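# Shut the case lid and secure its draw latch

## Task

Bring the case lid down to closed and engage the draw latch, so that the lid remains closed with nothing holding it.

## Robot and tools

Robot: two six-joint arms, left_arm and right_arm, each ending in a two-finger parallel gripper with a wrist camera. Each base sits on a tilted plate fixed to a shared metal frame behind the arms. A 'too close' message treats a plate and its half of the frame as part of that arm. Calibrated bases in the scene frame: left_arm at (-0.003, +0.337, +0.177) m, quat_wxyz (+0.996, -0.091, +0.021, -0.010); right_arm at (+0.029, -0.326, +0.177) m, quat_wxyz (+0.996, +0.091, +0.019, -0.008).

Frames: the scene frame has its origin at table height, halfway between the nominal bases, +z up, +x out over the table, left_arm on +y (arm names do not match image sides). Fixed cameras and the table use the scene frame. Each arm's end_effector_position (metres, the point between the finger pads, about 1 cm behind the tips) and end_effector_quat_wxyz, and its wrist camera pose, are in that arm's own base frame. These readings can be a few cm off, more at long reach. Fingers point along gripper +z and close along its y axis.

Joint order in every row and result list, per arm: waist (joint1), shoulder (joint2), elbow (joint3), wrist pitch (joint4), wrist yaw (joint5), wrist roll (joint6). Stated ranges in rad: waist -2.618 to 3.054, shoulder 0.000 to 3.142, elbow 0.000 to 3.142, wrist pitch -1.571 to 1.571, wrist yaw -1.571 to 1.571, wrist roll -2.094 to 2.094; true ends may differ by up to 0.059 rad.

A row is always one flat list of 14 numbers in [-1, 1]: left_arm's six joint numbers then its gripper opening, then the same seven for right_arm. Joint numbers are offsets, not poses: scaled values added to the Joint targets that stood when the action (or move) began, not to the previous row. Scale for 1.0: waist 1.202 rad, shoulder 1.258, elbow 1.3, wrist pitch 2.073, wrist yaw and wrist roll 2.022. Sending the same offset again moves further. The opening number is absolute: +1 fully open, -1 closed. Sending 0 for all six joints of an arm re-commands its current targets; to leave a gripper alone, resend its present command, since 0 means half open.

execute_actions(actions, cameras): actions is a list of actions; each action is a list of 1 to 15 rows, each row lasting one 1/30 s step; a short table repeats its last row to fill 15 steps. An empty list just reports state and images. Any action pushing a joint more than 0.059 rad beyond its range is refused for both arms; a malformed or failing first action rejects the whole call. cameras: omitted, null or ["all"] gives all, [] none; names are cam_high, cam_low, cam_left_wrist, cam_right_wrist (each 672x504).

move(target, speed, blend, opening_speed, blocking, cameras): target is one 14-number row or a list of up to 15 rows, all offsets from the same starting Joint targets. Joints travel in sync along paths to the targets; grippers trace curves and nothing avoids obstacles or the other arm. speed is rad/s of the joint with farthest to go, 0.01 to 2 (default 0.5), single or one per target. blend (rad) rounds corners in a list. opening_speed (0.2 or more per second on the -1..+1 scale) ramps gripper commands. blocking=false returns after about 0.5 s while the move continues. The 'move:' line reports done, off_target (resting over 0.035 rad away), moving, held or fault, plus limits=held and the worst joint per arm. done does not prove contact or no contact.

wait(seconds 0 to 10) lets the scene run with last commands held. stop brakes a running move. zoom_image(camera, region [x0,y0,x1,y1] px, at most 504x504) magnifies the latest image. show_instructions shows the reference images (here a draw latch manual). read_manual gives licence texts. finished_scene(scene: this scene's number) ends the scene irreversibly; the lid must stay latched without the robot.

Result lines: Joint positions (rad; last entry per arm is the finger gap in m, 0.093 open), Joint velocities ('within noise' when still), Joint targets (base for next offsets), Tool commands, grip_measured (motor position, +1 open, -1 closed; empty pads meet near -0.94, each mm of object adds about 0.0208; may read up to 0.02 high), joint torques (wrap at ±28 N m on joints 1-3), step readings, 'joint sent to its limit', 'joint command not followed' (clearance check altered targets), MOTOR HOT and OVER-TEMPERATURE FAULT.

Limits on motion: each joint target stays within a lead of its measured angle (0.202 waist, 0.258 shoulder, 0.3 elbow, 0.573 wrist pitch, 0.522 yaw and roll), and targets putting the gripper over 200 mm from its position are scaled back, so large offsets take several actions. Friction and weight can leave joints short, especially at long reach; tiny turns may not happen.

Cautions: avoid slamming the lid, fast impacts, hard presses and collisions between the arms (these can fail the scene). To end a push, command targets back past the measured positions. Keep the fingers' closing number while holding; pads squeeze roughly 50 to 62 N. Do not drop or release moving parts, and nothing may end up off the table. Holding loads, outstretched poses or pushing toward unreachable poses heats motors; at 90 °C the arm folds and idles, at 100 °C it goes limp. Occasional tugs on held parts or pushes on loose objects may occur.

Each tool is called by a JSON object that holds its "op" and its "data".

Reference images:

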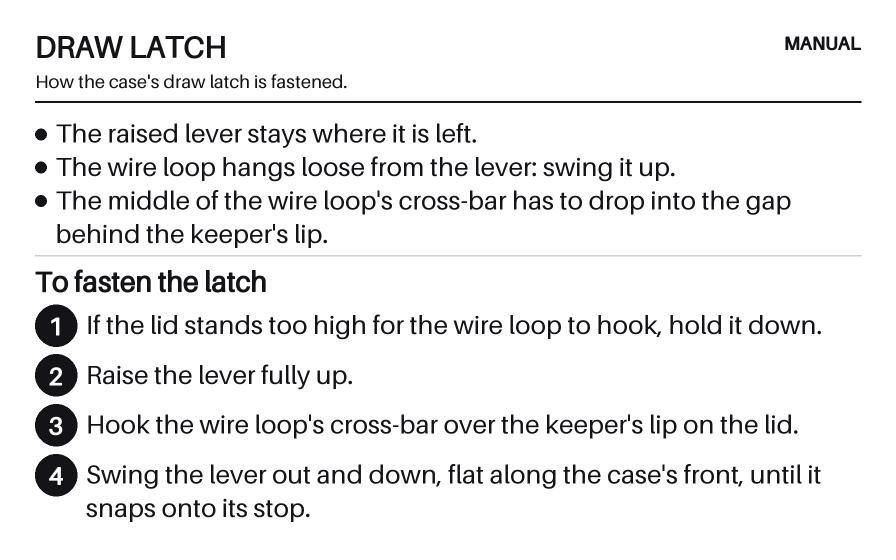

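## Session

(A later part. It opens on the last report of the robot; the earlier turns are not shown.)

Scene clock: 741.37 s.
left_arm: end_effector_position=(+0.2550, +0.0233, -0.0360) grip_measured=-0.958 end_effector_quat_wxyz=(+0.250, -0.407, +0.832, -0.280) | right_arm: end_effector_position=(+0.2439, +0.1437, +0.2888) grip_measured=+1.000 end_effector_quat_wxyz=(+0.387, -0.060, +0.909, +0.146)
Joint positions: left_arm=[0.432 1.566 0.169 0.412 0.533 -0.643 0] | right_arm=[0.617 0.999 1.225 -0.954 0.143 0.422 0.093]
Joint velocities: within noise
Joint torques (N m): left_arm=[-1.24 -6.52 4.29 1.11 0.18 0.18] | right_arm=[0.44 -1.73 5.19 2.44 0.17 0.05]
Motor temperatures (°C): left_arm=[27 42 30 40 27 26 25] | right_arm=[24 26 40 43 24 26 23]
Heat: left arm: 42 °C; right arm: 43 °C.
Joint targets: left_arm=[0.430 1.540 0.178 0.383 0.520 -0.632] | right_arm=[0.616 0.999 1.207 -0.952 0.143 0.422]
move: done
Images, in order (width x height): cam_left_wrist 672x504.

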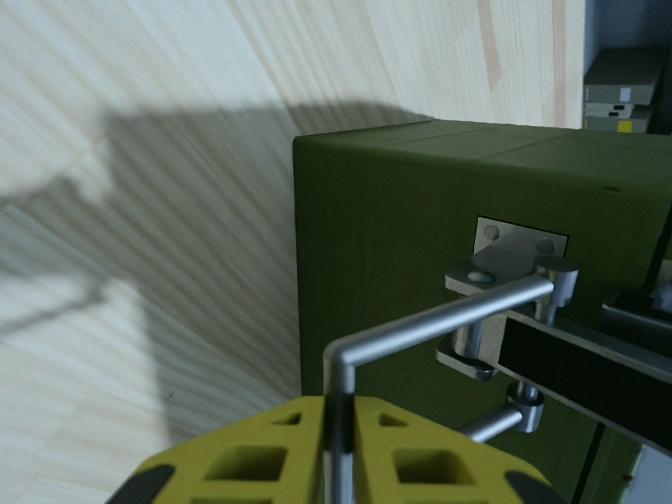

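{"op": "move", "data": {"target": [[-0.0324,-0.124,0.0438,-0.1143,-0.0321,-0.0148,-0.98,0,0,0,0,0,0,1],[-0.0973,-0.2361,0.0977,-0.2233,-0.0831,-0.042,-0.98,0,0,0,0,0,0,1]], "speed": 0.25, "blend": 0.03, "cameras": ["cam_left_wrist"]}}

Scene clock: 747.00 s.
left_arm: end_effector_position=(+0.2508, +0.0191, -0.0052) grip_measured=-0.961 end_effector_quat_wxyz=(+0.221, -0.424, +0.850, -0.221) | right_arm: end_effector_position=(+0.2439, +0.1437, +0.2888) grip_measured=+1.000 end_effector_quat_wxyz=(+0.387, -0.060, +0.909, +0.146)
Joint positions: left_arm=[0.316 1.269 0.281 -0.049 0.362 -0.71 0] | right_arm=[0.617 0.999 1.225 -0.954 0.143 0.422 0.093]
Joint velocities: within noise
Joint torques (N m): left_arm=[-1.25 -5.6 8.05 1.06 0.16 -0.01] | right_arm=[0.44 -1.73 5.19 2.44 0.16 0.06]
Motor temperatures (°C): left_arm=[27 42 30 39 27 26 25] | right_arm=[24 26 40 43 24 26 23]
Heat: left arm: 42 °C; right arm: 43 °C.
Joint targets: left_arm=[0.313 1.243 0.305 -0.080 0.352 -0.717] | right_arm=[0.616 0.999 1.207 -0.952 0.143 0.422]
move: done
Images, in order (width x height): cam_left_wrist 672x504.

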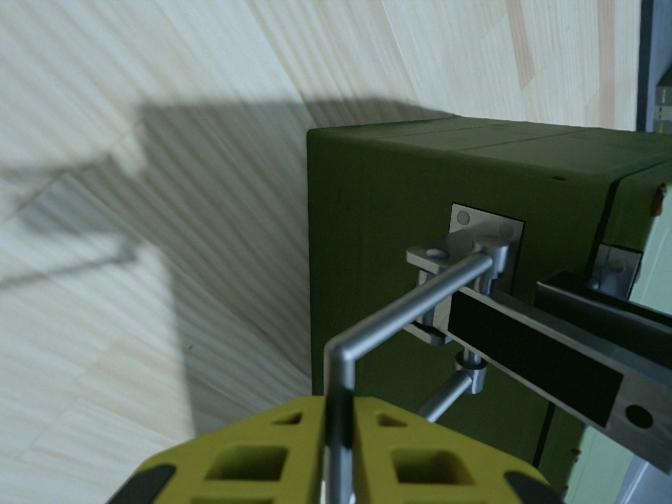

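{"op": "move", "data": {"target": [[-0.0574,-0.0382,0.0677,-0.0844,-0.0386,-0.0252,-0.98,0,0,0,0,0,0,1],[-0.1373,-0.0445,0.14,-0.152,-0.0885,-0.0623,-0.98,0,0,0,0,0,0,1]], "speed": 0.25, "blend": 0.03, "cameras": ["cam_left_wrist"]}}

Scene clock: 756.00 s.
left_arm: end_effector_position=(+0.2580, +0.0082, +0.0232) grip_measured=-0.963 end_effector_quat_wxyz=(+0.190, -0.438, +0.863, -0.163) | right_arm: end_effector_position=(+0.2439, +0.1437, +0.2888) grip_measured=+1.000 end_effector_quat_wxyz=(+0.387, -0.060, +0.909, +0.146)
Joint positions: left_arm=[0.153 1.214 0.458 -0.342 0.187 -0.831 0] | right_arm=[0.617 0.999 1.225 -0.954 0.143 0.422 0.093]
Joint velocities: within noise
Joint torques (N m): left_arm=[-1.54 -5.79 9.5 0.73 0.02 -0.06] | right_arm=[0.44 -1.73 5.19 2.44 0.17 0.06]
Motor temperatures (°C): left_arm=[27 41 31 38 27 26 25] | right_arm=[24 26 40 43 24 26 23]
Heat: left arm: 41 °C; right arm: 43 °C.
Joint targets: left_arm=[0.148 1.187 0.487 -0.395 0.173 -0.843] | right_arm=[0.616 0.999 1.207 -0.952 0.143 0.422]
move: off_target (left_arm); left_arm: the wrist pitch is farthest, 0.053 rad from its target
Images, in order (width x height): cam_left_wrist 672x504.

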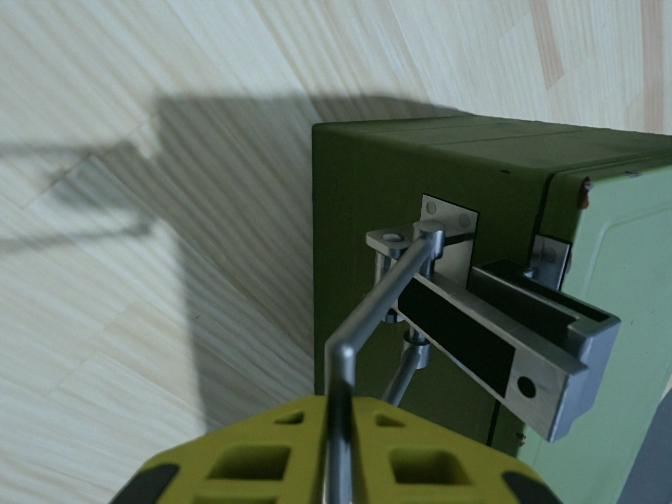

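{"op": "move", "data": {"target": [[-0.0616,0.0461,0.0808,-0.0579,-0.0336,-0.0326,-0.98,0,0,0,0,0,0,1],[-0.1298,0.0986,0.1585,-0.0989,-0.0702,-0.0678,-0.98,0,0,0,0,0,0,1]], "speed": 0.25, "blend": 0.03, "cameras": ["cam_left_wrist"]}}

Scene clock: 764.13 s.
left_arm: end_effector_position=(+0.2625, -0.0068, +0.0410) grip_measured=-0.974 end_effector_quat_wxyz=(+0.140, -0.456, +0.874, -0.096) | right_arm: end_effector_position=(+0.2439, +0.1437, +0.2888) grip_measured=+1.000 end_effector_quat_wxyz=(+0.387, -0.060, +0.909, +0.146)
Joint positions: left_arm=[-0.001 1.301 0.66 -0.591 0.04 -0.969 0] | right_arm=[0.617 0.999 1.225 -0.954 0.143 0.422 0.093]
Joint velocities: within noise
Joint torques (N m): left_arm=[-1.83 -3.26 10.03 1.04 -0.02 -0.06] | right_arm=[0.44 -1.73 5.2 2.44 0.16 0.05]
Motor temperatures (°C): left_arm=[27 41 33 37 27 26 25] | right_arm=[24 26 40 43 24 26 23]
Heat: left arm: 41 °C; right arm: 43 °C.
Joint targets: left_arm=[-0.008 1.311 0.693 -0.600 0.031 -0.980] | right_arm=[0.616 0.999 1.207 -0.952 0.143 0.422]
move: done
Images, in order (width x height): cam_left_wrist 672x504.

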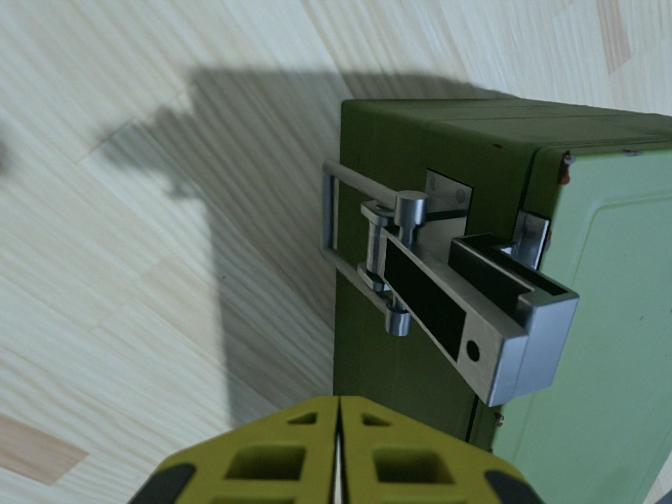

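{"op": "zoom_image", "data": {"camera": "cam_left_wrist", "region": [310, 80, 672, 504]}}

Scaled by 1.189 from the camera's 672x504 image, which has a finer 960x720 frame.

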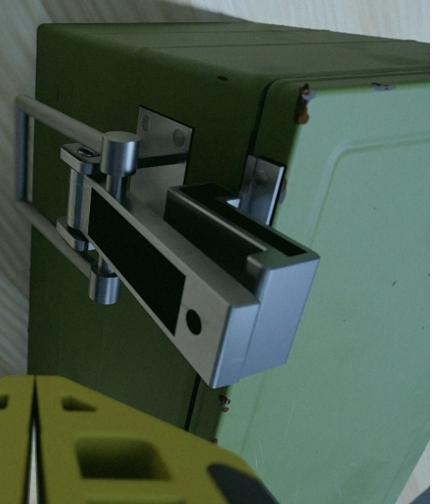

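{"op": "move", "data": {"target": [[0.3644,-0.009,-0.264,0.3377,0.3754,0.1137,-0.9,0,0,0,0,0,0,1],[0.3644,0.349,-0.4177,0.6705,0.3754,0.1137,-0.9,0,0,0,0,0,0,1],[0.3644,0.6272,-0.3869,0.8104,0.3754,0.1137,-0.9,0,0,0,0,0,0,1],[0.3702,0.8617,-0.32,0.9455,0.3823,0.1197,-0.9,0,0,0,0,0,0,1]], "speed": 0.5, "blend": 0.04, "cameras": ["cam_left_wrist"]}}

Scene clock: 826.53 s.
left_arm: end_effector_position=(+0.2981, +0.0050, -0.0815) grip_measured=-0.902 end_effector_quat_wxyz=(+0.293, -0.351, +0.790, -0.408) | right_arm: end_effector_position=(+0.2439, +0.1437, +0.2888) grip_measured=+1.000 end_effector_quat_wxyz=(+0.387, -0.060, +0.909, +0.146)
Joint positions: left_arm=[0.431 2.386 0.271 1.333 0.793 -0.751 0.002] | right_arm=[0.617 0.999 1.225 -0.954 0.143 0.422 0.093]
Joint velocities: within noise
Joint torques (N m): left_arm=[-0.9 -5.76 -0.13 2.05 0.47 0.21] | right_arm=[0.44 -1.73 5.2 2.44 0.17 0.05]
Motor temperatures (°C): left_arm=[27 36 39 36 26 26 24] | right_arm=[24 26 40 43 24 26 23]
Heat: left arm: 39 °C; right arm: 43 °C.
Joint targets: left_arm=[0.437 2.395 0.277 1.360 0.804 -0.738] | right_arm=[0.616 0.999 1.207 -0.952 0.143 0.422]
move: done
Images, in order (width x height): cam_left_wrist 672x504.

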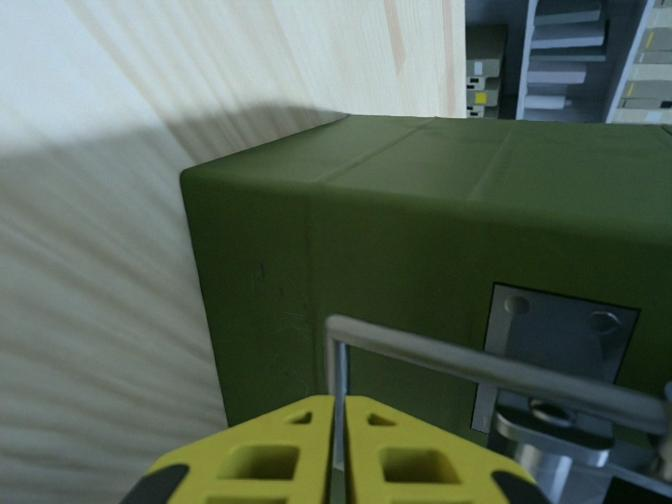

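{"op": "move", "data": {"target": [[0,0,0,0,0,0,-0.68,0,0,0,0,0,0,1],[-0.0707,0.0548,0.0408,0.0289,-0.0351,-0.046,-0.68,0,0,0,0,0,0,1]], "speed": 0.2, "opening_speed": 0.6, "cameras": ["cam_left_wrist"]}}

Scene clock: 830.87 s.
left_arm: end_effector_position=(+0.3104, -0.0043, -0.0935) grip_measured=-0.682 end_effector_quat_wxyz=(+0.286, -0.355, +0.791, -0.409) | right_arm: end_effector_position=(+0.2439, +0.1437, +0.2888) grip_measured=+1.000 end_effector_quat_wxyz=(+0.387, -0.060, +0.909, +0.146)
Joint positions: left_arm=[0.362 2.455 0.321 1.381 0.744 -0.818 0.012] | right_arm=[0.617 0.999 1.225 -0.954 0.143 0.422 0.093]
Joint velocities: within noise
Joint torques (N m): left_arm=[-2.45 -6.13 0.13 2.25 0.23 -0.06] | right_arm=[0.44 -1.74 5.19 2.44 0.17 0.06]
Motor temperatures (°C): left_arm=[27 36 38 36 27 26 24] | right_arm=[24 26 40 43 24 26 23]
Heat: left arm: 38 °C; right arm: 43 °C.
Joint targets: left_arm=[0.352 2.464 0.330 1.420 0.733 -0.831] | right_arm=[0.616 0.999 1.207 -0.952 0.143 0.422]
move: off_target (left_arm); left_arm: the wrist pitch is farthest, 0.039 rad from its target
Images, in order (width x height): cam_left_wrist 672x504.

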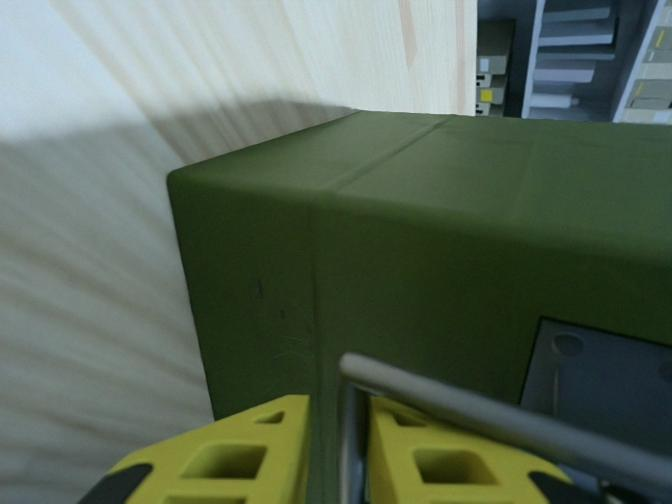

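{"op": "move", "data": {"target": [[0,-0.008,0,-0.005,0,0,-0.68,0,0,0,0,0,0,1],[0,-0.008,0,-0.005,0,0,-0.98,0,0,0,0,0,0,1],[0.0305,-0.035,-0.0227,-0.0229,0.0116,0.0234,-0.98,0,0,0,0,0,0,1]], "speed": 0.15, "opening_speed": 0.3, "cameras": ["cam_left_wrist"]}}

Scene clock: 888.63 s.
left_arm: end_effector_position=(+0.3077, -0.0031, -0.0911) grip_measured=-0.959 end_effector_quat_wxyz=(+0.287, -0.355, +0.788, -0.414) | right_arm: end_effector_position=(+0.2439, +0.1437, +0.2888) grip_measured=+1.000 end_effector_quat_wxyz=(+0.387, -0.060, +0.909, +0.146)
Joint positions: left_arm=[0.379 2.455 0.312 1.39 0.765 -0.813 0] | right_arm=[0.617 0.999 1.225 -0.954 0.143 0.422 0.093]
Joint velocities: within noise
Joint torques (N m): left_arm=[-0.66 -10.03 -1.94 1.57 0.26 0.41] | right_arm=[0.43 -1.73 5.19 2.44 0.17 0.05]
Motor temperatures (°C): left_arm=[28 38 32 40 26 26 24] | right_arm=[24 26 40 43 24 26 23]
Heat: left arm: 40 °C; right arm: 43 °C.
Joint targets: left_arm=[0.389 2.420 0.301 1.372 0.756 -0.784] | right_arm=[0.616 0.999 1.207 -0.952 0.143 0.422]
move: done
Images, in order (width x height): cam_left_wrist 672x504.

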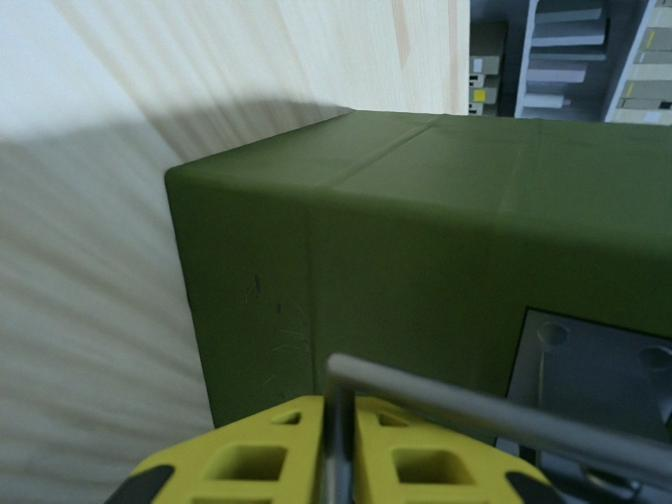

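{"op": "move", "data": {"target": [[0.0301,-0.035,-0.0231,-0.0227,0.0119,0.0235,-0.98,0,0,0,0,0,0,1],[0.0657,-0.1948,-0.0642,-0.1481,-0.0084,0.0717,-0.98,0,0,0,0,0,0,1],[0.0840,-0.3947,-0.0846,-0.3020,-0.0440,0.1044,-0.98,0,0,0,0,0,0,1]], "speed": 0.2, "blend": 0.03, "cameras": ["cam_left_wrist"]}}

Scene clock: 896.10 s.
left_arm: end_effector_position=(+0.2678, +0.0201, -0.0641) grip_measured=-0.958 end_effector_quat_wxyz=(+0.252, -0.382, +0.823, -0.335) | right_arm: end_effector_position=(+0.2439, +0.1437, +0.2888) grip_measured=+1.000 end_effector_quat_wxyz=(+0.387, -0.060, +0.909, +0.146)
Joint positions: left_arm=[0.48 1.953 0.202 0.767 0.68 -0.602 0] | right_arm=[0.617 0.999 1.225 -0.954 0.143 0.422 0.093]
Joint velocities: within noise
Joint torques (N m): left_arm=[-0.4 -8.16 0.06 1.18 0.24 0.39] | right_arm=[0.44 -1.74 5.19 2.44 0.17 0.05]
Motor temperatures (°C): left_arm=[28 39 31 39 27 26 24] | right_arm=[24 26 40 43 24 26 23]
Heat: left arm: 39 °C; right arm: 43 °C.
Joint targets: left_arm=[0.490 1.923 0.191 0.746 0.668 -0.573] | right_arm=[0.616 0.999 1.207 -0.952 0.143 0.422]
move: done; blend cut to 0.0238 rad at target 1
Images, in order (width x height): cam_left_wrist 672x504.

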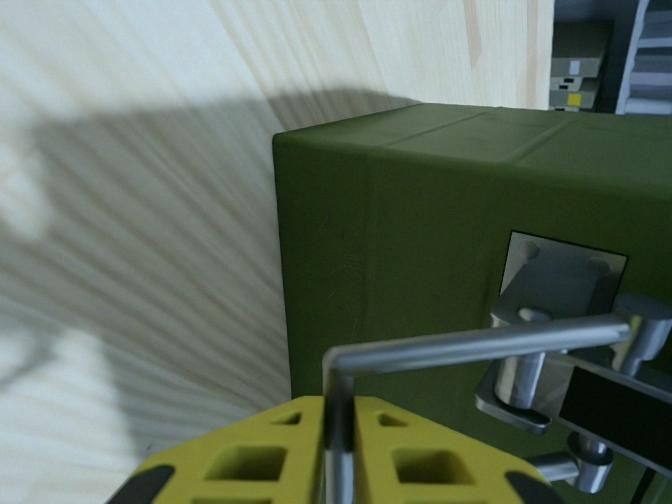

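{"op": "move", "data": {"target": [[-0.0291,-0.2289,0.0223,-0.1766,-0.0524,-0.001,-0.98,0,0,0,0,0,0,1],[-0.0849,-0.4149,0.0738,-0.3343,-0.1118,-0.0188,-0.98,0,0,0,0,0,0,1],[-0.1714,-0.5175,0.1546,-0.4626,-0.1766,-0.0579,-0.98,0,0,0,0,0,0,1]], "speed": 0.25, "blend": 0.03, "cameras": ["cam_left_wrist"]}}

Scene clock: 903.83 s.
left_arm: end_effector_position=(+0.2513, +0.0192, -0.0029) grip_measured=-0.962 end_effector_quat_wxyz=(+0.188, -0.420, +0.866, -0.198) | right_arm: end_effector_position=(+0.2439, +0.1437, +0.2888) grip_measured=+1.000 end_effector_quat_wxyz=(+0.387, -0.060, +0.909, +0.146)
Joint positions: left_arm=[0.29 1.298 0.365 -0.18 0.323 -0.689 0] | right_arm=[0.617 0.999 1.225 -0.954 0.143 0.422 0.093]
Joint velocities: within noise
Joint torques (N m): left_arm=[-1.55 -5.9 8.39 0.91 0.11 0.06] | right_arm=[0.44 -1.74 5.19 2.44 0.16 0.06]
Motor temperatures (°C): left_arm=[27 40 31 38 26 26 25] | right_arm=[24 26 40 43 24 26 23]
Heat: left arm: 40 °C; right arm: 43 °C.
Joint targets: left_arm=[0.284 1.272 0.392 -0.213 0.310 -0.690] | right_arm=[0.616 0.999 1.207 -0.952 0.143 0.422]
move: done
Images, in order (width x height): cam_left_wrist 672x504.

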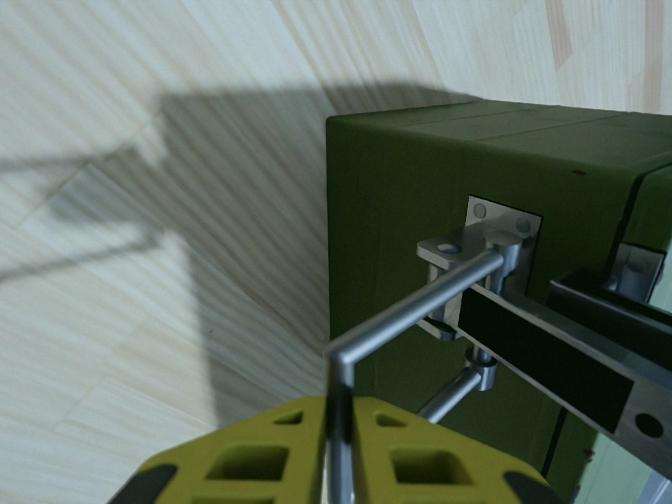

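{"op": "move", "data": {"target": [[-0.1023,-0.0175,0.0996,-0.0941,-0.0643,-0.048,-0.98,0,0,0,0,0,0,1]], "speed": 0.25, "cameras": ["cam_left_wrist"]}}

Scene clock: 910.70 s.
left_arm: end_effector_position=(+0.2555, +0.0126, +0.0154) grip_measured=-0.963 end_effector_quat_wxyz=(+0.165, -0.431, +0.875, -0.147) | right_arm: end_effector_position=(+0.2439, +0.1437, +0.2888) grip_measured=+1.000 end_effector_quat_wxyz=(+0.387, -0.060, +0.909, +0.146)
Joint positions: left_arm=[0.17 1.276 0.49 -0.377 0.184 -0.784 0] | right_arm=[0.617 0.999 1.225 -0.954 0.143 0.422 0.093]
Joint velocities: within noise
Joint torques (N m): left_arm=[-1.92 -6.04 9.42 0.87 0.13 0.02] | right_arm=[0.44 -1.74 5.19 2.44 0.16 0.06]
Motor temperatures (°C): left_arm=[27 40 32 37 26 26 25] | right_arm=[24 26 40 43 24 26 23]
Heat: left arm: 40 °C; right arm: 43 °C.
Joint targets: left_arm=[0.161 1.251 0.521 -0.408 0.180 -0.787] | right_arm=[0.616 0.999 1.207 -0.952 0.143 0.422]
move: done
Images, in order (width x height): cam_left_wrist 672x504.

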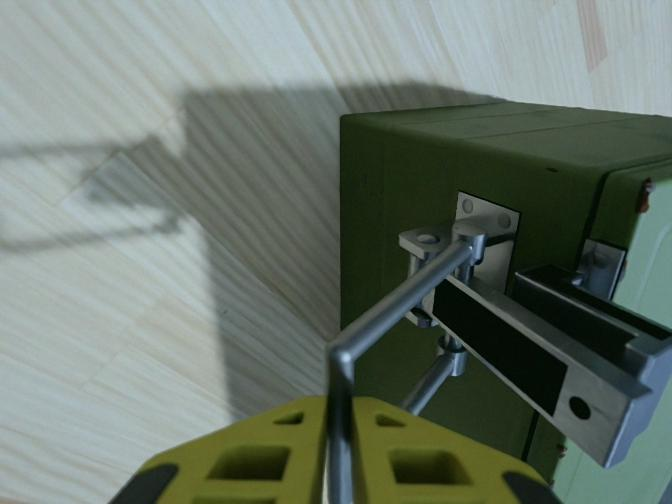

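{"op": "move", "data": {"target": [[-0.1007,0.0588,0.1123,-0.0613,-0.0509,-0.0504,-0.98,0,0,0,0,0,0,1]], "speed": 0.2, "cameras": ["cam_left_wrist"]}}

Scene clock: 923.90 s.
left_arm: end_effector_position=(+0.2680, -0.0018, +0.0355) grip_measured=-0.974 end_effector_quat_wxyz=(+0.149, -0.431, +0.883, -0.112) | right_arm: end_effector_position=(+0.2439, +0.1437, +0.2888) grip_measured=+1.000 end_effector_quat_wxyz=(+0.387, -0.060, +0.909, +0.146)
Joint positions: left_arm=[0.047 1.315 0.634 -0.525 0.086 -0.878 0] | right_arm=[0.617 0.999 1.225 -0.954 0.143 0.422 0.093]
Joint velocities: within noise
Joint torques (N m): left_arm=[-1.85 -3.33 9.94 1.08 0.03 -0.07] | right_arm=[0.43 -1.74 5.19 2.44 0.17 0.06]
Motor temperatures (°C): left_arm=[27 39 34 36 26 26 25] | right_arm=[24 26 40 43 24 26 23]
Heat: left arm: 39 °C; right arm: 43 °C.
Joint targets: left_arm=[0.040 1.325 0.667 -0.535 0.077 -0.889] | right_arm=[0.616 0.999 1.207 -0.952 0.143 0.422]
move: done
Images, in order (width x height): cam_left_wrist 672x504.

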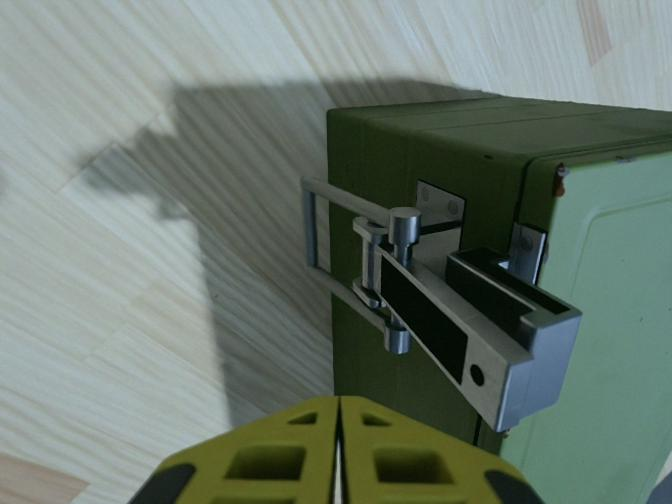

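{"op": "move", "data": {"target": [[0.3245,-0.0199,-0.2438,0.3063,0.3526,0.0687,-0.9,0,0,0,0,0,0,1],[0.3245,0.3378,-0.3977,0.6392,0.3526,0.0687,-0.9,0,0,0,0,0,0,1],[0.3245,0.6160,-0.3669,0.7791,0.3526,0.0687,-0.9,0,0,0,0,0,0,1],[0.3303,0.8506,-0.3,0.9141,0.3595,0.0747,-0.68,0,0,0,0,0,0,1],[0.2521,0.9110,-0.2546,0.9450,0.3210,0.0242,-0.68,0,0,0,0,0,0,1]], "speed": [0.6,0.6,0.5,0.5,0.25], "blend": [0.04,0.04,0.04,0,0], "cameras": ["cam_left_wrist"]}}

Scene clock: 959.43 s.
left_arm: end_effector_position=(+0.3118, -0.0061, -0.0946) grip_measured=-0.682 end_effector_quat_wxyz=(+0.285, -0.355, +0.791, -0.410) | right_arm: end_effector_position=(+0.2439, +0.1437, +0.2888) grip_measured=+1.000 end_effector_quat_wxyz=(+0.387, -0.060, +0.909, +0.146)
Joint positions: left_arm=[0.353 2.461 0.327 1.385 0.741 -0.826 0.012] | right_arm=[0.617 0.999 1.225 -0.954 0.143 0.422 0.093]
Joint velocities: within noise
Joint torques (N m): left_arm=[-2.52 -6.19 0.16 2.27 0.2 -0.06] | right_arm=[0.44 -1.73 5.2 2.44 0.17 0.05]
Motor temperatures (°C): left_arm=[27 37 35 36 26 26 24] | right_arm=[24 26 40 43 24 26 23]
Heat: left arm: 37 °C; right arm: 43 °C.
Joint targets: left_arm=[0.343 2.471 0.336 1.424 0.727 -0.840] | right_arm=[0.616 0.999 1.207 -0.952 0.143 0.422]
move: off_target (left_arm); left_arm: the wrist pitch is farthest, 0.039 rad from its target
Images, in order (width x height): cam_left_wrist 672x504.

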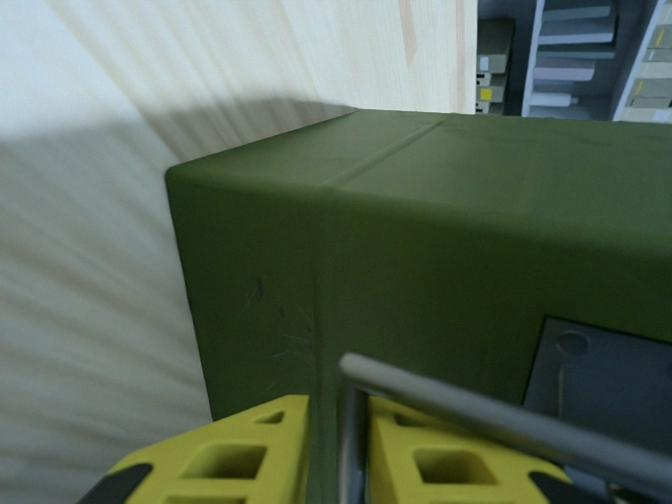

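{"op": "move", "data": {"target": [[0,-0.0064,0,-0.0024,0,0,-1,0,0,0,0,0,0,1],[0.0684,-0.0755,-0.05,-0.0478,0.0262,0.0512,-1,0,0,0,0,0,0,1],[0.1040,-0.2353,-0.0912,-0.1732,0.0059,0.0994,-1,0,0,0,0,0,0,1],[0.1223,-0.4352,-0.1115,-0.3271,-0.0297,0.1320,-1,0,0,0,0,0,0,1],[0.0932,-0.6645,-0.0892,-0.5036,-0.0816,0.1311,-1,0,0,0,0,0,0,1],[0.0374,-0.8506,-0.0377,-0.6614,-0.1409,0.1133,-1,0,0,0,0,0,0,1]], "speed": [0.2,0.2,0.2,0.25,0.3,0.3], "blend": [0,0.02,0.03,0.03,0.03,0], "opening_speed": 0.4, "cameras": ["cam_left_wrist"]}}

Scene clock: 973.13 s.
left_arm: end_effector_position=(+0.2528, +0.0222, -0.0232) grip_measured=-0.957 end_effector_quat_wxyz=(+0.212, -0.406, +0.854, -0.249) | right_arm: end_effector_position=(+0.2439, +0.1437, +0.2888) grip_measured=+1.000 end_effector_quat_wxyz=(+0.387, -0.060, +0.909, +0.146)
Joint positions: left_arm=[0.389 1.428 0.269 0.084 0.465 -0.617 0] | right_arm=[0.617 0.999 1.225 -0.954 0.143 0.422 0.093]
Joint velocities: within noise
Joint torques (N m): left_arm=[-1.18 -6.46 6.42 0.94 0.08 0.13] | right_arm=[0.44 -1.73 5.19 2.44 0.16 0.05]
Motor temperatures (°C): left_arm=[27 38 34 36 26 26 25] | right_arm=[24 26 40 43 24 26 23]
Heat: left arm: 38 °C; right arm: 43 °C.
Joint targets: left_arm=[0.388 1.401 0.287 0.053 0.442 -0.611] | right_arm=[0.616 0.999 1.207 -0.952 0.143 0.422]
move: done
Images, in order (width x height): cam_left_wrist 672x504.

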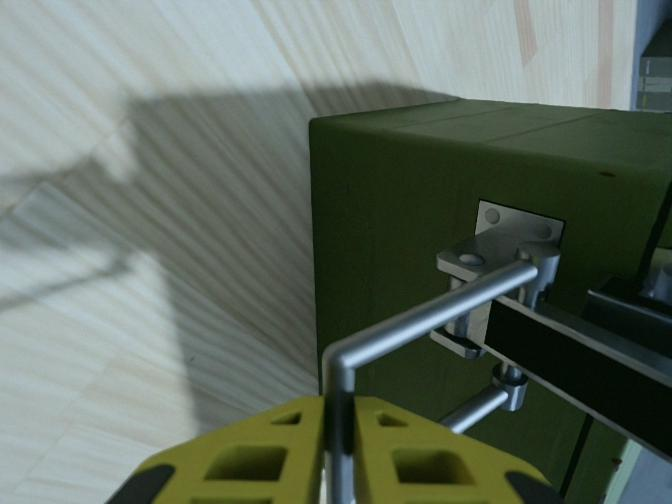

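{"op": "move", "data": {"target": [[-0.0865,-0.1025,0.0808,-0.1283,-0.0648,-0.0391,-1,0,0,0,0,0,0,1],[-0.1889,-0.12,0.1804,-0.2224,-0.1296,-0.087,-1,0,0,0,0,0,0,1]], "speed": 0.25, "blend": 0.03, "cameras": ["cam_left_wrist"]}}

Scene clock: 980.07 s.
left_arm: end_effector_position=(+0.2550, +0.0121, +0.0127) grip_measured=-0.956 end_effector_quat_wxyz=(+0.162, -0.432, +0.875, -0.145) | right_arm: end_effector_position=(+0.2439, +0.1437, +0.2888) grip_measured=+1.000 end_effector_quat_wxyz=(+0.387, -0.060, +0.909, +0.146)
Joint positions: left_arm=[0.167 1.286 0.487 -0.371 0.182 -0.788 0] | right_arm=[0.617 0.999 1.225 -0.954 0.143 0.422 0.093]
Joint velocities: within noise
Joint torques (N m): left_arm=[-1.68 -7.05 9.69 0.77 0.14 0.06] | right_arm=[0.44 -1.73 5.19 2.43 0.17 0.06]
Motor temperatures (°C): left_arm=[27 38 34 36 26 26 25] | right_arm=[24 26 40 43 24 26 23]
Heat: left arm: 38 °C; right arm: 43 °C.
Joint targets: left_arm=[0.161 1.250 0.522 -0.408 0.180 -0.787] | right_arm=[0.616 0.999 1.207 -0.952 0.143 0.422]
move: off_target (left_arm); left_arm: the wrist pitch is farthest, 0.037 rad from its target
Images, in order (width x height): cam_left_wrist 672x504.

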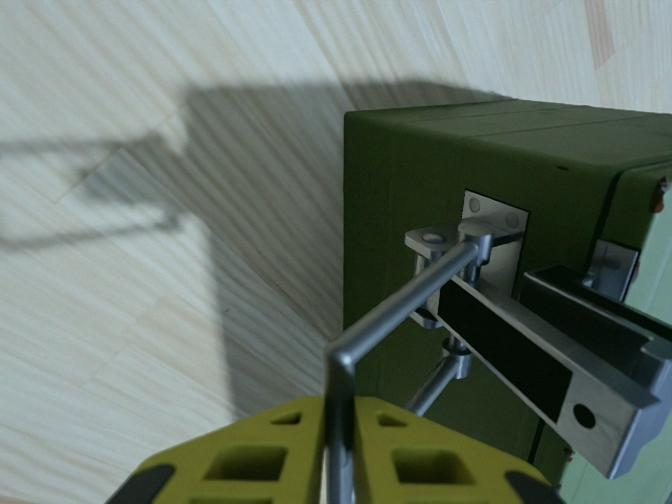

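{"op": "zoom_image", "data": {"camera": "cam_left_wrist", "region": [300, 160, 672, 504]}}

Scaled by 1.355 from the camera's 672x504 image, which has a finer 960x720 frame.

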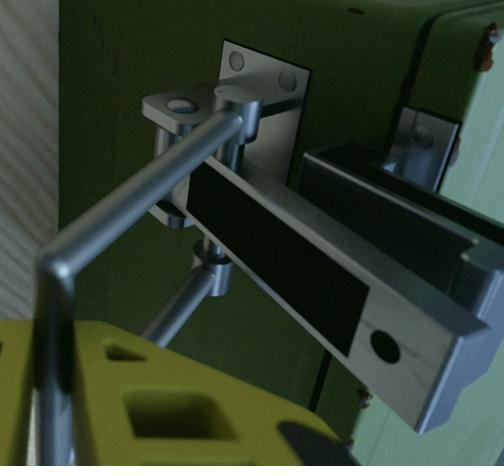

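{"op": "move", "data": {"target": [-0.0302,0.0179,0.0335,-0.0184,-0.0153,-0.0151,-1,0,0,0,0,0,0,1], "speed": 0.1, "cameras": ["cam_left_wrist"]}}

Scene clock: 994.80 s.
left_arm: end_effector_position=(+0.2575, +0.0093, +0.0189) grip_measured=-0.957 end_effector_quat_wxyz=(+0.159, -0.434, +0.877, -0.133) | right_arm: end_effector_position=(+0.2439, +0.1437, +0.2888) grip_measured=+1.000 end_effector_quat_wxyz=(+0.387, -0.060, +0.909, +0.146)
Joint positions: left_arm=[0.132 1.286 0.524 -0.417 0.147 -0.818 0] | right_arm=[0.617 0.999 1.225 -0.954 0.143 0.422 0.093]
Joint velocities: within noise
Joint torques (N m): left_arm=[-1.81 -5.08 10.47 0.86 0.16 0.06] | right_arm=[0.44 -1.74 5.19 2.44 0.17 0.06]
Motor temperatures (°C): left_arm=[27 39 36 34 26 26 25] | right_arm=[24 26 40 43 24 26 23]
Heat: left arm: 39 °C; right arm: 43 °C.
Joint targets: left_arm=[0.125 1.272 0.565 -0.446 0.149 -0.817] | right_arm=[0.616 0.999 1.207 -0.952 0.143 0.422]
move: off_target (left_arm); left_arm: the elbow is farthest, 0.041 rad from its target
Images, in order (width x height): cam_left_wrist 672x504.

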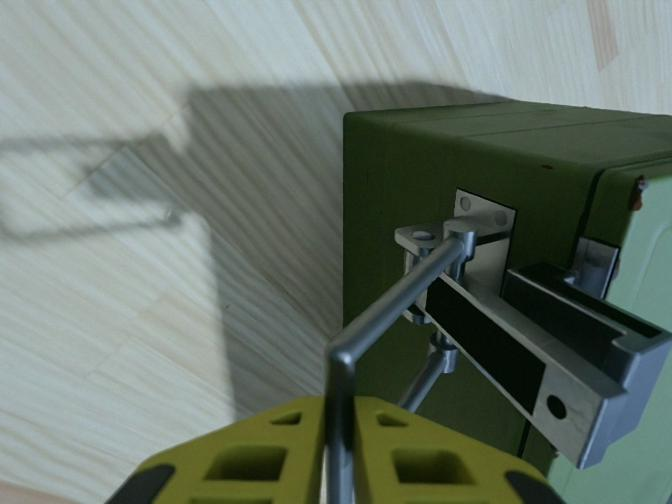

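{"op": "move", "data": {"target": [-0.0201,0.0119,0.0223,-0.0123,-0.0102,-0.0101,-1,0,0,0,0,0,0,1], "speed": 0.1, "cameras": ["cam_left_wrist"]}}

Scene clock: 997.70 s.
left_arm: end_effector_position=(+0.2595, +0.0066, +0.0239) grip_measured=-0.957 end_effector_quat_wxyz=(+0.157, -0.435, +0.877, -0.127) | right_arm: end_effector_position=(+0.2439, +0.1437, +0.2888) grip_measured=+1.000 end_effector_quat_wxyz=(+0.387, -0.060, +0.909, +0.146)
Joint positions: left_arm=[0.108 1.286 0.551 -0.449 0.128 -0.838 0] | right_arm=[0.617 0.999 1.225 -0.954 0.143 0.422 0.093]
Joint velocities: within noise
Joint torques (N m): left_arm=[-1.81 -3.79 10.8 0.94 0.15 0.06] | right_arm=[0.44 -1.74 5.19 2.44 0.17 0.06]
Motor temperatures (°C): left_arm=[27 39 37 34 26 26 25] | right_arm=[24 26 40 43 24 26 23]
Heat: left arm: 39 °C; right arm: 43 °C.
Joint targets: left_arm=[0.100 1.287 0.594 -0.472 0.128 -0.838] | right_arm=[0.616 0.999 1.207 -0.952 0.143 0.422]
move: off_target (left_arm); left_arm: the elbow is farthest, 0.043 rad from its target
Images, in order (width x height): cam_left_wrist 672x504.

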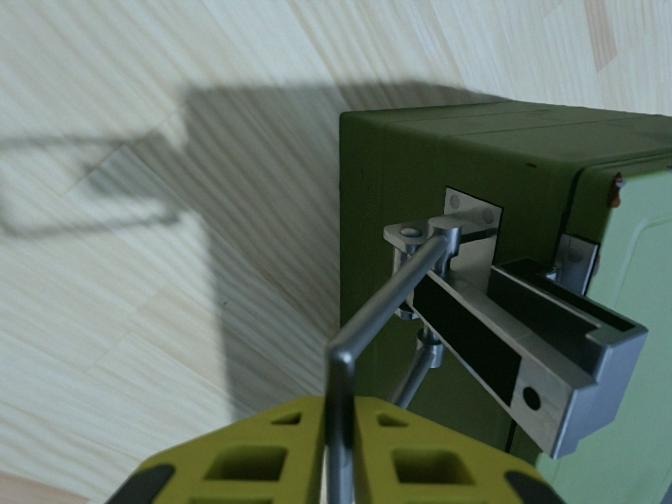

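{"op": "move", "data": {"target": [-0.0201,0.0119,0.0223,-0.0123,-0.0102,-0.0101,-1,0,0,0,0,0,0,1], "speed": 0.1, "cameras": ["cam_left_wrist"]}}

Scene clock: 1004.03 s.
left_arm: end_effector_position=(+0.2605, +0.0055, +0.0255) grip_measured=-0.957 end_effector_quat_wxyz=(+0.150, -0.438, +0.879, -0.114) | right_arm: end_effector_position=(+0.2439, +0.1437, +0.2888) grip_measured=+1.000 end_effector_quat_wxyz=(+0.387, -0.060, +0.909, +0.146)
Joint positions: left_arm=[0.086 1.302 0.58 -0.481 0.1 -0.858 0] | right_arm=[0.617 0.999 1.225 -0.954 0.143 0.422 0.093]
Joint velocities: within noise
Joint torques (N m): left_arm=[-2.03 -4.11 10.84 0.98 0.2 0.05] | right_arm=[0.44 -1.74 5.2 2.44 0.17 0.06]
Motor temperatures (°C): left_arm=[27 38 37 34 26 26 25] | right_arm=[24 26 40 43 24 26 23]
Heat: left arm: 38 °C; right arm: 43 °C.
Joint targets: left_arm=[0.076 1.302 0.623 -0.497 0.108 -0.858] | right_arm=[0.616 0.999 1.207 -0.952 0.143 0.422]
move: off_target (left_arm); left_arm: the elbow is farthest, 0.043 rad from its target
Images, in order (width x height): cam_left_wrist 672x504.

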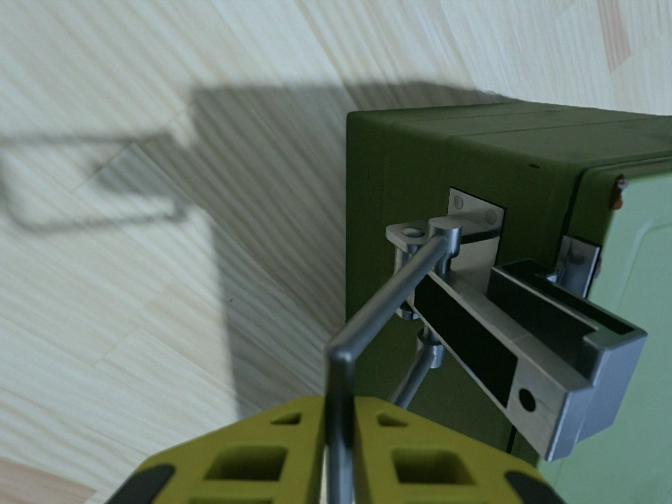

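{"op": "move", "data": {"target": [-0.0166,0.0143,0.0185,-0.0029,-0.0064,-0.0069,-1,0,0,0,0,0,0,1], "speed": 0.1, "cameras": ["cam_left_wrist"]}}

Scene clock: 1026.47 s.
left_arm: end_effector_position=(+0.2614, +0.0048, +0.0265) grip_measured=-0.957 end_effector_quat_wxyz=(+0.145, -0.440, +0.880, -0.103) | right_arm: end_effector_position=(+0.2439, +0.1437, +0.2888) grip_measured=+1.000 end_effector_quat_wxyz=(+0.387, -0.060, +0.909, +0.146)
Joint positions: left_arm=[0.069 1.318 0.603 -0.506 0.078 -0.872 0] | right_arm=[0.617 0.999 1.225 -0.954 0.143 0.422 0.093]
Joint velocities: within noise
Joint torques (N m): left_arm=[-2.25 -3.97 10.85 1.18 0.27 0.05] | right_arm=[0.43 -1.73 5.19 2.43 0.16 0.06]
Motor temperatures (°C): left_arm=[27 37 39 33 26 26 26] | right_arm=[24 26 40 43 24 26 23]
Heat: left arm: 39 °C; right arm: 43 °C.
Joint targets: left_arm=[0.056 1.320 0.647 -0.503 0.094 -0.872] | right_arm=[0.616 0.999 1.207 -0.953 0.143 0.422]
move: off_target (left_arm); left_arm: the elbow is farthest, 0.044 rad from its target
Images, in order (width x height): cam_left_wrist 672x504.

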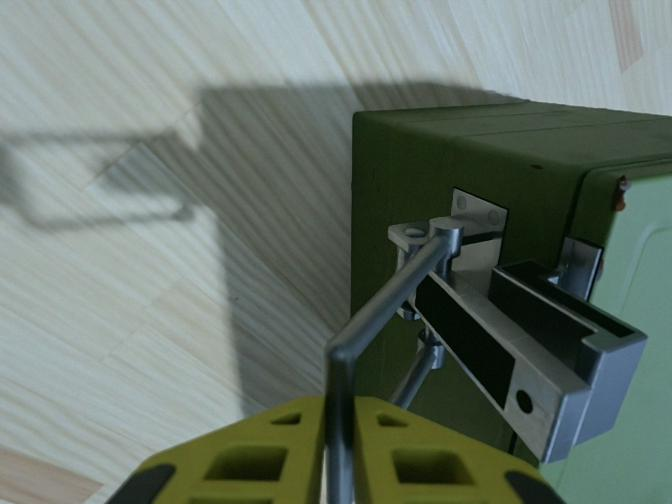

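{"op": "zoom_image", "data": {"camera": "cam_left_wrist", "region": [320, 200, 500, 420]}}

{"op": "wait", "data": {"seconds": 0.1}}

{"op": "zoom_image", "data": {"camera": "cam_low", "region": [140, 120, 290, 240]}}

{"op": "zoom_image", "data": {"camera": "cam_right_wrist", "region": [0, 230, 150, 380]}}

Scaled by 2.291 from the camera's 672x504 image, which has a finer 960x720 frame.

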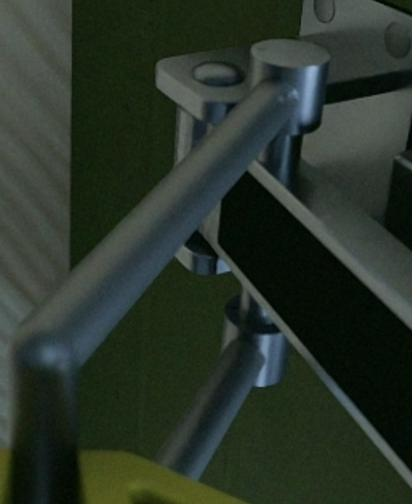

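Scene clock: 1036.87 s.
left_arm: end_effector_position=(+0.2614, +0.0047, +0.0265) grip_measured=-0.957 end_effector_quat_wxyz=(+0.145, -0.440, +0.880, -0.103) | right_arm: end_effector_position=(+0.2439, +0.1437, +0.2888) grip_measured=+1.000 end_effector_quat_wxyz=(+0.387, -0.060, +0.909, +0.146)
Joint positions: left_arm=[0.068 1.318 0.603 -0.507 0.078 -0.872 0] | right_arm=[0.617 0.999 1.225 -0.954 0.143 0.422 0.093]
Joint velocities: within noise
Joint torques (N m): left_arm=[-2.19 -3.97 10.84 1.19 0.28 0.05] | right_arm=[0.43 -1.73 5.19 2.44 0.17 0.06]
Motor temperatures (°C): left_arm=[27 36 40 34 26 26 26] | right_arm=[24 26 40 43 24 26 23]
Heat: left arm: 40 °C; right arm: 43 °C.
Joint targets: left_arm=[0.056 1.320 0.647 -0.503 0.095 -0.872] | right_arm=[0.616 0.999 1.207 -0.953 0.143 0.422]
Tool commands: left_gripper/opening=-1.0 right_gripper/opening=+1.0
wait: 0.10 s; at rest from the start

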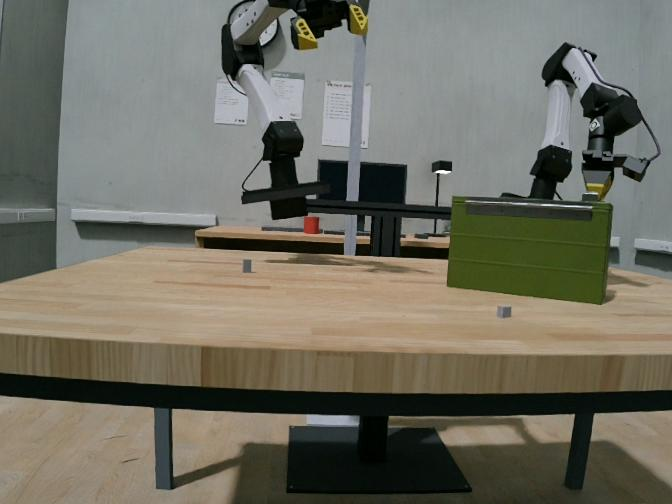

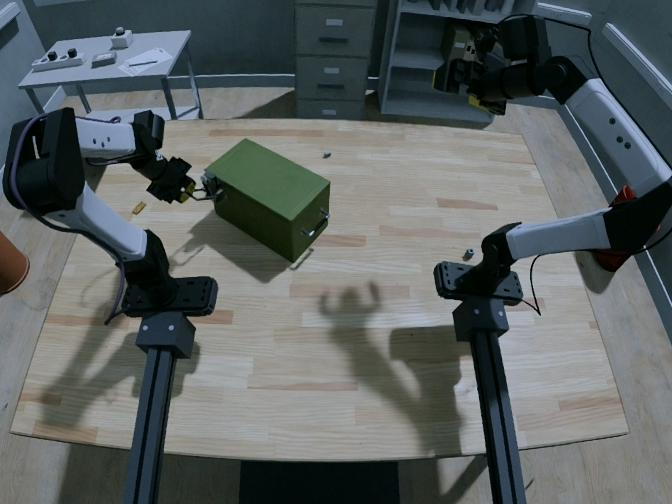

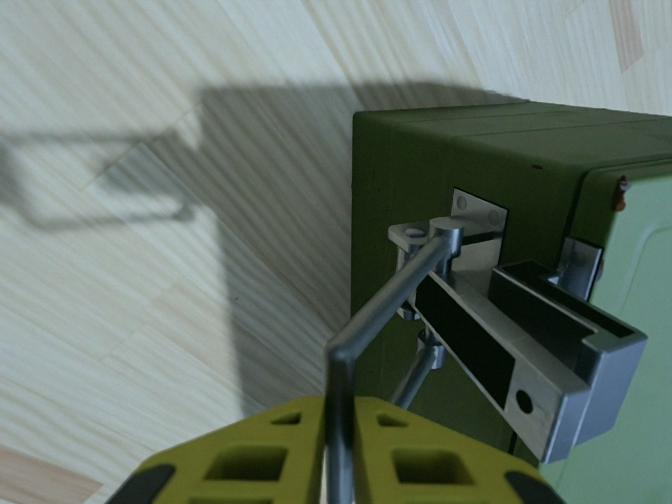

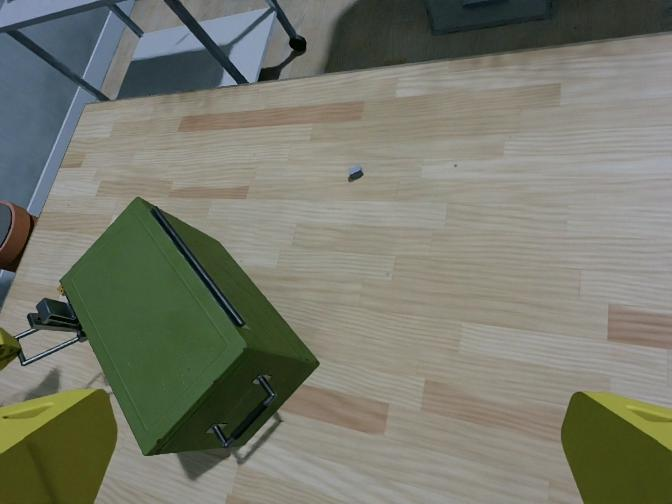

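Scaled by 3.360 from the camera's 672x504 image, which has a finer 960x720 frame.

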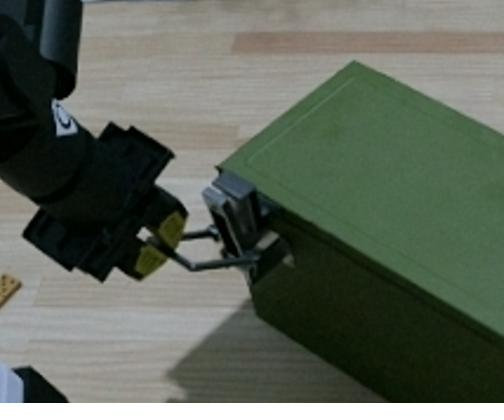

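Scaled by 3.360 from the camera's 672x504 image, which has a finer 960x720 frame.

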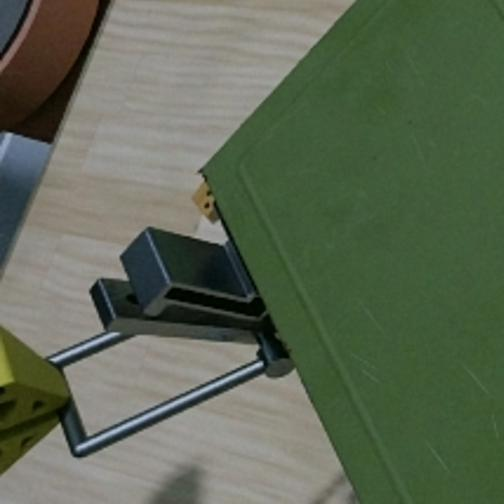

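{"op": "move", "data": {"target": [-0.0175,0.0135,0.0177,0.01,-0.0,-0.0069,-1,0,0,0,0,0,0,1], "speed": 0.1, "cameras": ["cam_left_wrist","cam_right_wrist"]}}

{"op": "zoom_image", "data": {"camera": "cam_right_wrist", "region": [0, 230, 150, 380]}}

Scene clock: 1049.13 s.
left_arm: end_effector_position=(+0.2627, +0.0037, +0.0279) grip_measured=-0.957 end_effector_quat_wxyz=(+0.142, -0.441, +0.881, -0.094) | right_arm: end_effector_position=(+0.2439, +0.1437, +0.2888) grip_measured=+1.000 end_effector_quat_wxyz=(+0.387, -0.060, +0.909, +0.146)
Joint positions: left_arm=[0.052 1.331 0.624 -0.527 0.059 -0.886 0] | right_arm=[0.617 0.999 1.225 -0.954 0.143 0.422 0.093]
Joint velocities: within noise
Joint torques (N m): left_arm=[-2.66 -3.71 11.15 1.65 0.44 0.04] | right_arm=[0.44 -1.73 5.19 2.44 0.17 0.06]
Motor temperatures (°C): left_arm=[28 36 42 34 26 26 26] | right_arm=[24 26 40 43 24 26 23]
Heat: left arm: 42 °C; right arm: 43 °C.
Joint targets: left_arm=[0.035 1.337 0.670 -0.483 0.095 -0.886] | right_arm=[0.616 0.999 1.207 -0.953 0.143 0.422]
move: off_target (left_arm); left_arm: the elbow is farthest, 0.047 rad from its target
Images, in order (width x height): cam_left_wrist 672x504, cam_right_wrist 672x504.

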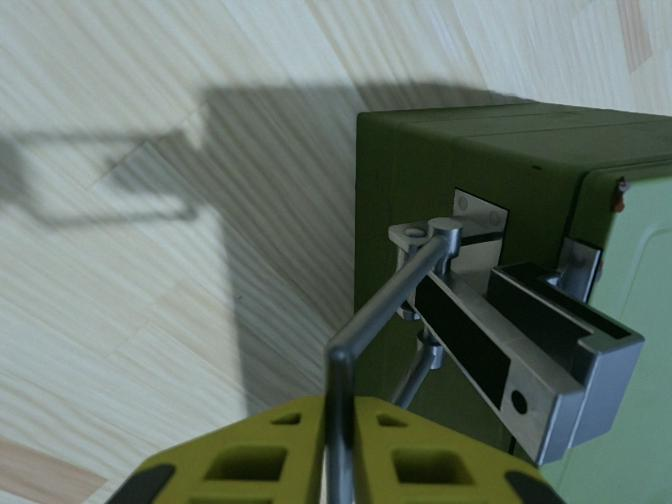

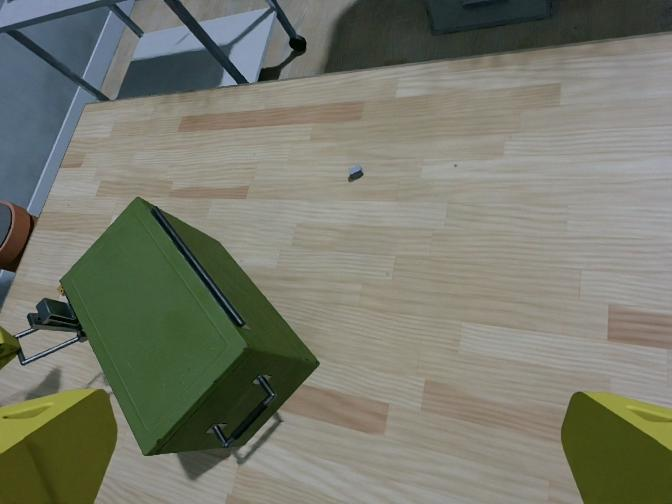

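Scaled by 3.360 from the camera's 672x504 image, which has a finer 960x720 frame.

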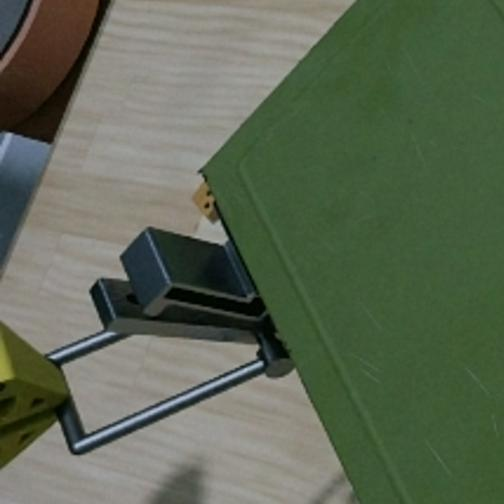

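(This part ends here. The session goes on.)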